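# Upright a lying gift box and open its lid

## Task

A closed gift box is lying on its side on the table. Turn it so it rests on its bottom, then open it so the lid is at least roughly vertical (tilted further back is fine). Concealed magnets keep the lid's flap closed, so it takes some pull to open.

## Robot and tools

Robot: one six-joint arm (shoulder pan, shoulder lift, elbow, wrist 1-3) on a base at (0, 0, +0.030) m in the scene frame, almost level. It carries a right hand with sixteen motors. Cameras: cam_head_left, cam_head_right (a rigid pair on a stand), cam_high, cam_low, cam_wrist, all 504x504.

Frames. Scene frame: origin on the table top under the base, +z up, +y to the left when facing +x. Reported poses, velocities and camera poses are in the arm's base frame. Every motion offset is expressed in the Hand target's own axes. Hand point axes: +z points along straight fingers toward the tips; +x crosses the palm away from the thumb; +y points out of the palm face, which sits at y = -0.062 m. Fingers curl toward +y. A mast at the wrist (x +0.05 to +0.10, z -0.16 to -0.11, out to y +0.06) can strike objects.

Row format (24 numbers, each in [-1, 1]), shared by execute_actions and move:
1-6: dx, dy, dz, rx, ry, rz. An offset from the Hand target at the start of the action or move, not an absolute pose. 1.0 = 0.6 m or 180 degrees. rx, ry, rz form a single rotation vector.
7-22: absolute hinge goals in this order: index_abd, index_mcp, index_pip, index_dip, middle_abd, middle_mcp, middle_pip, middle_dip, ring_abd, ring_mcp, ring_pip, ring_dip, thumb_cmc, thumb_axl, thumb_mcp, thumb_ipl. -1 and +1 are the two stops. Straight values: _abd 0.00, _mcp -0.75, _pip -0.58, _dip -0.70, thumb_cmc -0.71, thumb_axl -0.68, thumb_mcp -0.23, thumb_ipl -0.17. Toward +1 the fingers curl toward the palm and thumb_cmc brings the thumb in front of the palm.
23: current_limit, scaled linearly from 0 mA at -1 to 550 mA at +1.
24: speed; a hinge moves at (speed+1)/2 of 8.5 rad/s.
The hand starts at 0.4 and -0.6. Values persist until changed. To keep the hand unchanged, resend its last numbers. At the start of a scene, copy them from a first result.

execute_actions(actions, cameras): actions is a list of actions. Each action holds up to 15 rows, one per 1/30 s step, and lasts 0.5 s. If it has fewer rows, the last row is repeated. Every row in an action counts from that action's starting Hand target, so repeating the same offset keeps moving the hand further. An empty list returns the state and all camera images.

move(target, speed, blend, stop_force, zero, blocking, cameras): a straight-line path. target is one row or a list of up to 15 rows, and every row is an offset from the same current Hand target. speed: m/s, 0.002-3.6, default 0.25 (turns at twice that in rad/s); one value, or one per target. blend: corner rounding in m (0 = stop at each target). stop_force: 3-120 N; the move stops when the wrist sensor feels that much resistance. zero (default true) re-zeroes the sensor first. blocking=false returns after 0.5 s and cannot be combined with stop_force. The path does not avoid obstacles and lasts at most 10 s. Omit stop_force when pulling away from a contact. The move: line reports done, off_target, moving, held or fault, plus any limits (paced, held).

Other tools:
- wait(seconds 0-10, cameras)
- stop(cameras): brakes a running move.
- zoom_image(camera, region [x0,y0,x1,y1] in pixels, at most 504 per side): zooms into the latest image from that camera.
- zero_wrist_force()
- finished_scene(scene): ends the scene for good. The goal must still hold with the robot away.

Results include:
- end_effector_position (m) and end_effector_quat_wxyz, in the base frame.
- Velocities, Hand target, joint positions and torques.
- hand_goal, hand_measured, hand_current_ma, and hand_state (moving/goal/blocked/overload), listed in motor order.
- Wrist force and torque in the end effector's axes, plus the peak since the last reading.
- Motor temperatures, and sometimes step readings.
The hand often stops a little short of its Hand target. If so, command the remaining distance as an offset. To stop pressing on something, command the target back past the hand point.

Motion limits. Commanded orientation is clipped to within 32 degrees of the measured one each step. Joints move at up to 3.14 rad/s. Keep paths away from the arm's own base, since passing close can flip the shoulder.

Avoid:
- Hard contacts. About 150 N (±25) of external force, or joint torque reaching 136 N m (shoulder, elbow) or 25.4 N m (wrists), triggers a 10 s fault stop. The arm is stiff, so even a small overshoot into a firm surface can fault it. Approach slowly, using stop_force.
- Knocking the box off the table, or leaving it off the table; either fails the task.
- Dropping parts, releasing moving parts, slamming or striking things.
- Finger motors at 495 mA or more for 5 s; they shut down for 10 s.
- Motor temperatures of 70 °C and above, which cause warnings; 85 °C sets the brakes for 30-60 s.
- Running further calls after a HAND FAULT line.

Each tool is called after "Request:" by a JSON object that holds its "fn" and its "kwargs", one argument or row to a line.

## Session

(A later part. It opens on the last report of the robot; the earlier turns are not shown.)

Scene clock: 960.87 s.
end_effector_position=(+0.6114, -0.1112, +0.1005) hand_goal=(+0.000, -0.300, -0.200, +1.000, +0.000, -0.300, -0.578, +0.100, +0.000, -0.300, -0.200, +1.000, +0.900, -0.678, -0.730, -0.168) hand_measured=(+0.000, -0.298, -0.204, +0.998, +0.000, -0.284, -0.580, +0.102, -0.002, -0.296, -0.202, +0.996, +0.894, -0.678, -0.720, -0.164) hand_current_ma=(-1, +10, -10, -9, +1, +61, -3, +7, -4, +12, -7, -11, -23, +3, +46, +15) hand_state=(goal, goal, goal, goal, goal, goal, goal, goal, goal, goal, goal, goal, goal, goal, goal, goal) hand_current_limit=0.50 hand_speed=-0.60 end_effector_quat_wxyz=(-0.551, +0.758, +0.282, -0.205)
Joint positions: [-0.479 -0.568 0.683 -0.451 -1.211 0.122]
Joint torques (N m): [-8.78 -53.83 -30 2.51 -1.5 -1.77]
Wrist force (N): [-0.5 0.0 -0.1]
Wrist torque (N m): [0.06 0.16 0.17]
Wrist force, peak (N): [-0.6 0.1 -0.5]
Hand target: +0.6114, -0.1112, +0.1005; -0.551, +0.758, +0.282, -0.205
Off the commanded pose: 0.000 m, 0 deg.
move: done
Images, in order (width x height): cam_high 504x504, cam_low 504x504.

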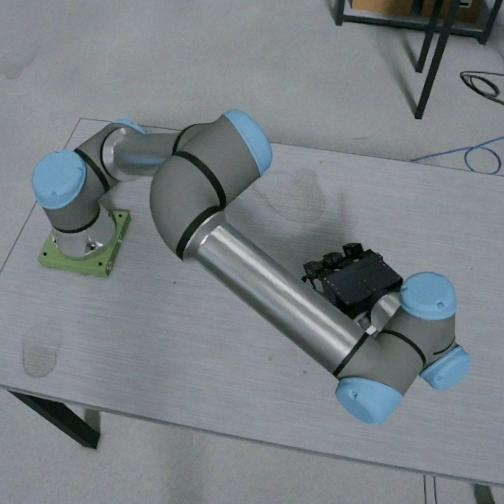

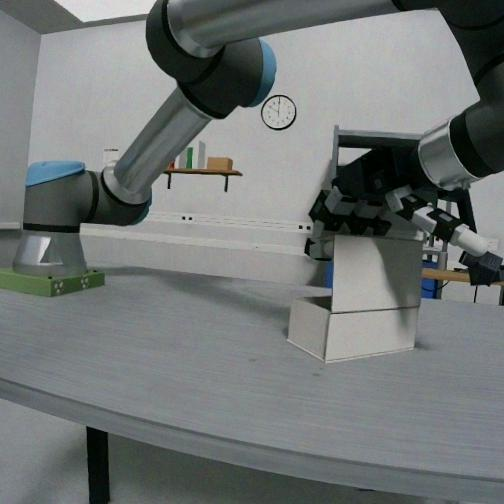

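Request:
{"fn": "move", "kwargs": {
  "target": [0,0.0085,-0.0586,0,0,0,0,-0.3,-0.2,1.0,0,-0.3,-0.577,0.1,0,-0.3,-0.2,1.0,0.9,-0.678,-0.73,-0.168,0.5,-0.6],
  "speed": 0.03,
  "stop_force": 6,
  "cameras": ["cam_low","cam_high","cam_head_left"]
}}

Request:
{"fn": "zoom_image", "kwargs": {
  "camera": "cam_low",
  "region": [240, 150, 460, 370]
}}

Request:
{"fn": "zoom_image", "kwargs": {
  "camera": "cam_head_left",
  "region": [50, 220, 230, 400]
}}

Scene clock: 977.97 s.
end_effector_position=(+0.6343, -0.1377, +0.1065) hand_goal=(+0.000, -0.300, -0.200, +1.000, +0.000, -0.300, -0.578, +0.100, +0.000, -0.300, -0.200, +1.000, +0.900, -0.678, -0.730, -0.168) hand_measured=(+0.000, -0.296, -0.202, +0.998, +0.000, -0.284, -0.580, +0.102, -0.002, -0.296, -0.202, +0.996, +0.894, -0.678, -0.720, -0.164) hand_current_ma=(-1, +12, -8, -9, +1, +61, -3, +7, -4, +12, -7, -11, -23, +3, +46, +15) hand_state=(goal, goal, goal, goal, goal, goal, goal, goal, goal, goal, goal, goal, goal, goal, goal, goal) hand_current_limit=0.50 hand_speed=-0.60 end_effector_quat_wxyz=(-0.551, +0.758, +0.282, -0.205)
Joint positions: [-0.495 -0.429 0.395 -0.3 -1.226 0.117]
Joint torques (N m): [-8.52 -56.87 -29.54 2.6 -1.46 -1.83]
Wrist force (N): [-0.8 0.6 -0.3]
Wrist torque (N m): [0.08 0.20 0.13]
Wrist force, peak (N): [-0.8 0.6 -0.3]
Hand target: +0.6343, -0.1377, +0.1065; -0.551, +0.758, +0.282, -0.205
Off the commanded pose: 0.000 m, 0 deg.
move: done
Images, in order (width x height): cam_head_left 504x504, cam_high 504x504, cam_low 504x504.

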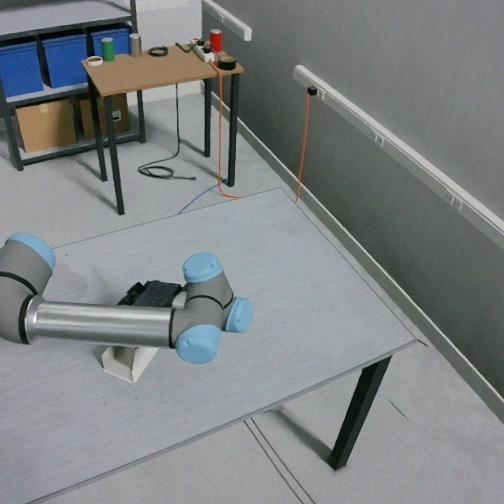

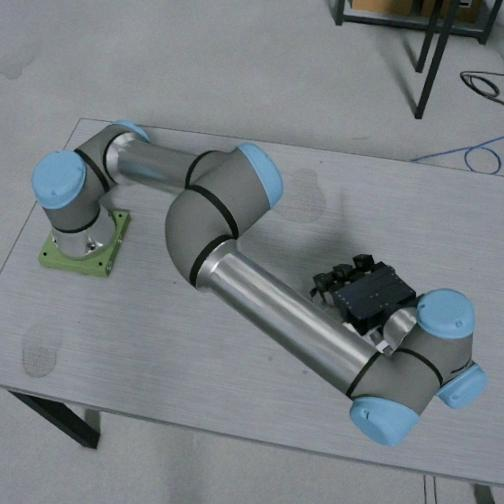

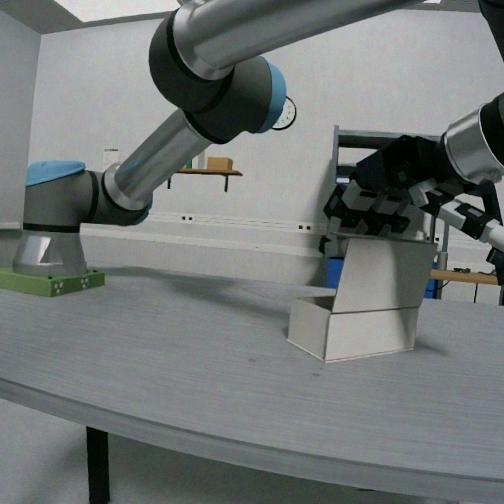

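Scaled by 2.291.

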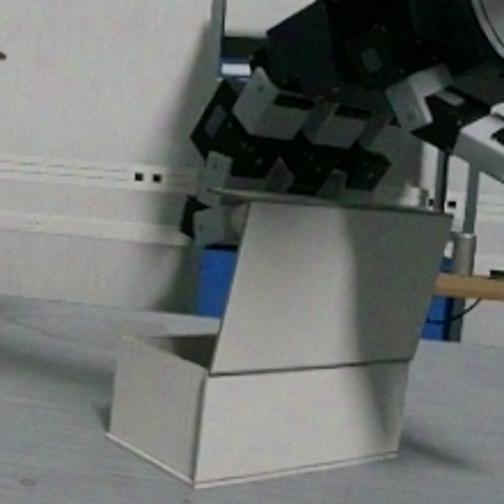

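Scaled by 2.800.

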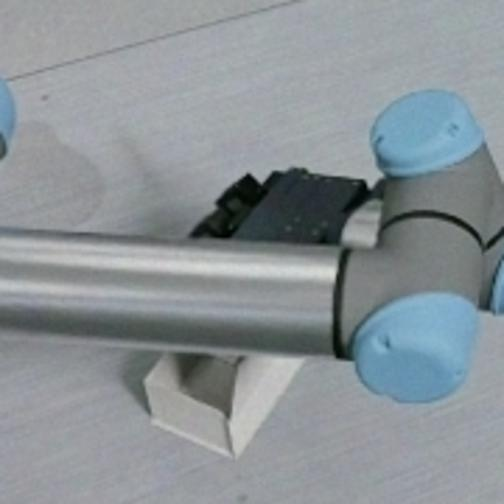

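Request:
{"fn": "execute_actions", "kwargs": {
  "actions": [
    [[0,0,0,0,0,0,0,-0.3,-0.2,0.3,0,-0.4,-0.3,-0.4,0,-0.3,-0.2,0.3,0.9,-0.678,-0.73,-0.168,0.5,-0.6]],
    [[0,0,0,0,0,0,0,-0.35,-0.2,-0.696,0,-0.45,-0.3,-0.696,0,-0.35,-0.2,-0.696,0.9,-0.678,-0.73,-0.168,0.5,-0.5]],
    [[0,0,0,0,0,0,0,-0.5,-0.3,-0.696,0,-0.5,-0.3,-0.696,0,-0.5,-0.3,-0.696,0.9,-0.678,-0.73,-0.168,0.5,-0.5]]
  ],
  "cameras": []
}}

Request:
{"fn": "move", "kwargs": {
  "target": [0,-0.0951,-0.0309,0,0,0,0,-0.5,-0.3,-0.696,0,-0.5,-0.3,-0.696,0,-0.5,-0.3,-0.696,0.9,-0.678,-0.73,-0.168,0.5,-0.5],
  "speed": 0.06,
  "cameras": ["cam_low","cam_high","cam_head_left"]
}}

Request:
{"fn": "zoom_image", "kwargs": {
  "camera": "cam_low",
  "region": [240, 150, 460, 370]
}}

Scene clock: 1010.37 s.
end_effector_position=(+0.6343, -0.1377, +0.1065) hand_goal=(+0.000, -0.500, -0.300, -0.696, +0.000, -0.500, -0.300, -0.696, +0.000, -0.500, -0.300, -0.696, +0.900, -0.678, -0.730, -0.168) hand_measured=(+0.000, -0.484, -0.294, -0.694, +0.000, -0.482, -0.300, -0.694, -0.002, -0.480, -0.294, -0.692, +0.894, -0.678, -0.720, -0.164) hand_current_ma=(-1, +64, +19, +9, +1, +75, -2, +8, -4, +78, +17, +10, -23, +3, +46, +15) hand_state=(goal, goal, goal, goal, goal, goal, goal, goal, goal, goal, goal, goal, goal, goal, goal, goal) hand_current_limit=0.50 hand_speed=-0.50 end_effector_quat_wxyz=(-0.551, +0.758, +0.282, -0.205)
Joint positions: [-0.495 -0.429 0.395 -0.3 -1.226 0.117]
Joint torques (N m): [-7.46 -57.45 -29.99 0.65 -1.42 -1.8]
Wrist force (N): [-0.4 -0.2 -0.3]
Wrist torque (N m): [0.01 0.16 0.16]
Wrist force, peak (N): [-0.6 0.9 -0.2]
Hand target: +0.6343, -0.1377, +0.1065; -0.551, +0.758, +0.282, -0.205
Off the commanded pose: 0.000 m, 0 deg.
Step readings (end_effector_position):
0: (+0.6343, -0.1377, +0.1065)
1: (+0.6343, -0.1377, +0.1065)
2: (+0.6343, -0.1377, +0.1065)
4: (+0.6343, -0.1377, +0.1065)
8: (+0.6343, -0.1377, +0.1065)
15: (+0.6343, -0.1377, +0.1065)
16: (+0.6343, -0.1377, +0.1065)
17: (+0.6343, -0.1377, +0.1065)
19: (+0.6343, -0.1377, +0.1065)
23: (+0.6343, -0.1377, +0.1065)
30: (+0.6343, -0.1377, +0.1065)
31: (+0.6343, -0.1377, +0.1065)
32: (+0.6343, -0.1377, +0.1065)
34: (+0.6343, -0.1377, +0.1065)
38: (+0.6343, -0.1377, +0.1065)
45: (+0.6343, -0.1377, +0.1065)
No camera images: "cameras" was empty.

Scene clock: 1012.30 s.
end_effector_position=(+0.6340, -0.1376, +0.1664) hand_goal=(+0.000, -0.500, -0.300, -0.696, +0.000, -0.500, -0.300, -0.696, +0.000, -0.500, -0.300, -0.696, +0.900, -0.678, -0.730, -0.168) hand_measured=(+0.000, -0.484, -0.294, -0.694, +0.000, -0.482, -0.300, -0.694, -0.002, -0.480, -0.294, -0.692, +0.894, -0.678, -0.720, -0.164) hand_current_ma=(-1, +64, +19, +9, +1, +74, -2, +8, -4, +78, +17, +10, -23, +3, +46, +15) hand_state=(goal, goal, goal, goal, goal, goal, goal, goal, goal, goal, goal, goal, goal, goal, goal, goal) hand_current_limit=0.50 hand_speed=-0.50 end_effector_quat_wxyz=(-0.551, +0.759, +0.282, -0.204)
Joint positions: [-0.496 -0.34 0.06 -0.056 -1.225 0.117]
Joint torques (N m): [4.38 -56.02 -31.16 2.3 -1.48 -1.74]
Wrist force (N): [-0.1 -0.1 -0.1]
Wrist torque (N m): [0.02 0.13 0.14]
Wrist force, peak (N): [-0.4 -0.6 -0.5]
Hand target: +0.6343, -0.1377, +0.1665; -0.551, +0.758, +0.282, -0.205
Off the commanded pose: 0.000 m, 0 deg.
move: done
Images, in order (width x height): cam_head_left 504x504, cam_high 504x504, cam_low 504x504.

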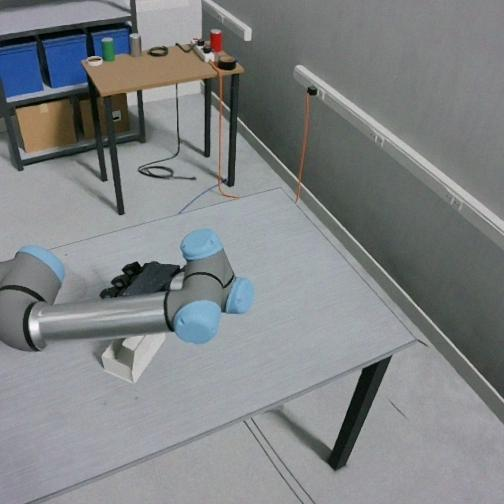

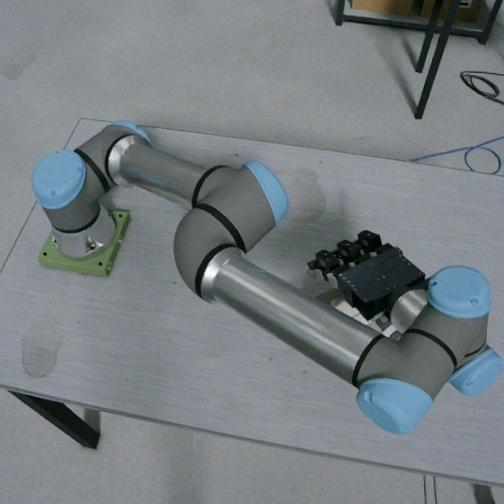

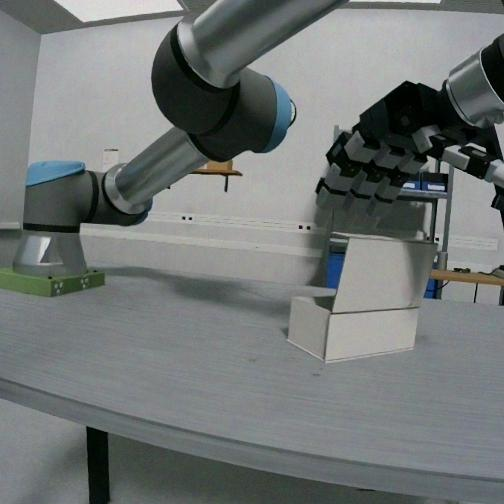

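Scaled by 2.291.

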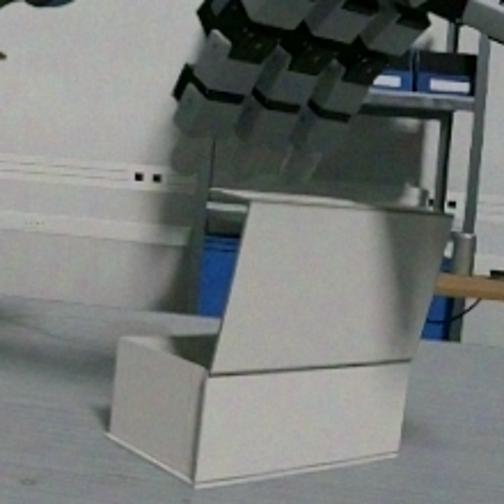

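Request:
{"fn": "finished_scene", "kwargs": {
  "scene": 2
}}

The scene is finished: the task was done.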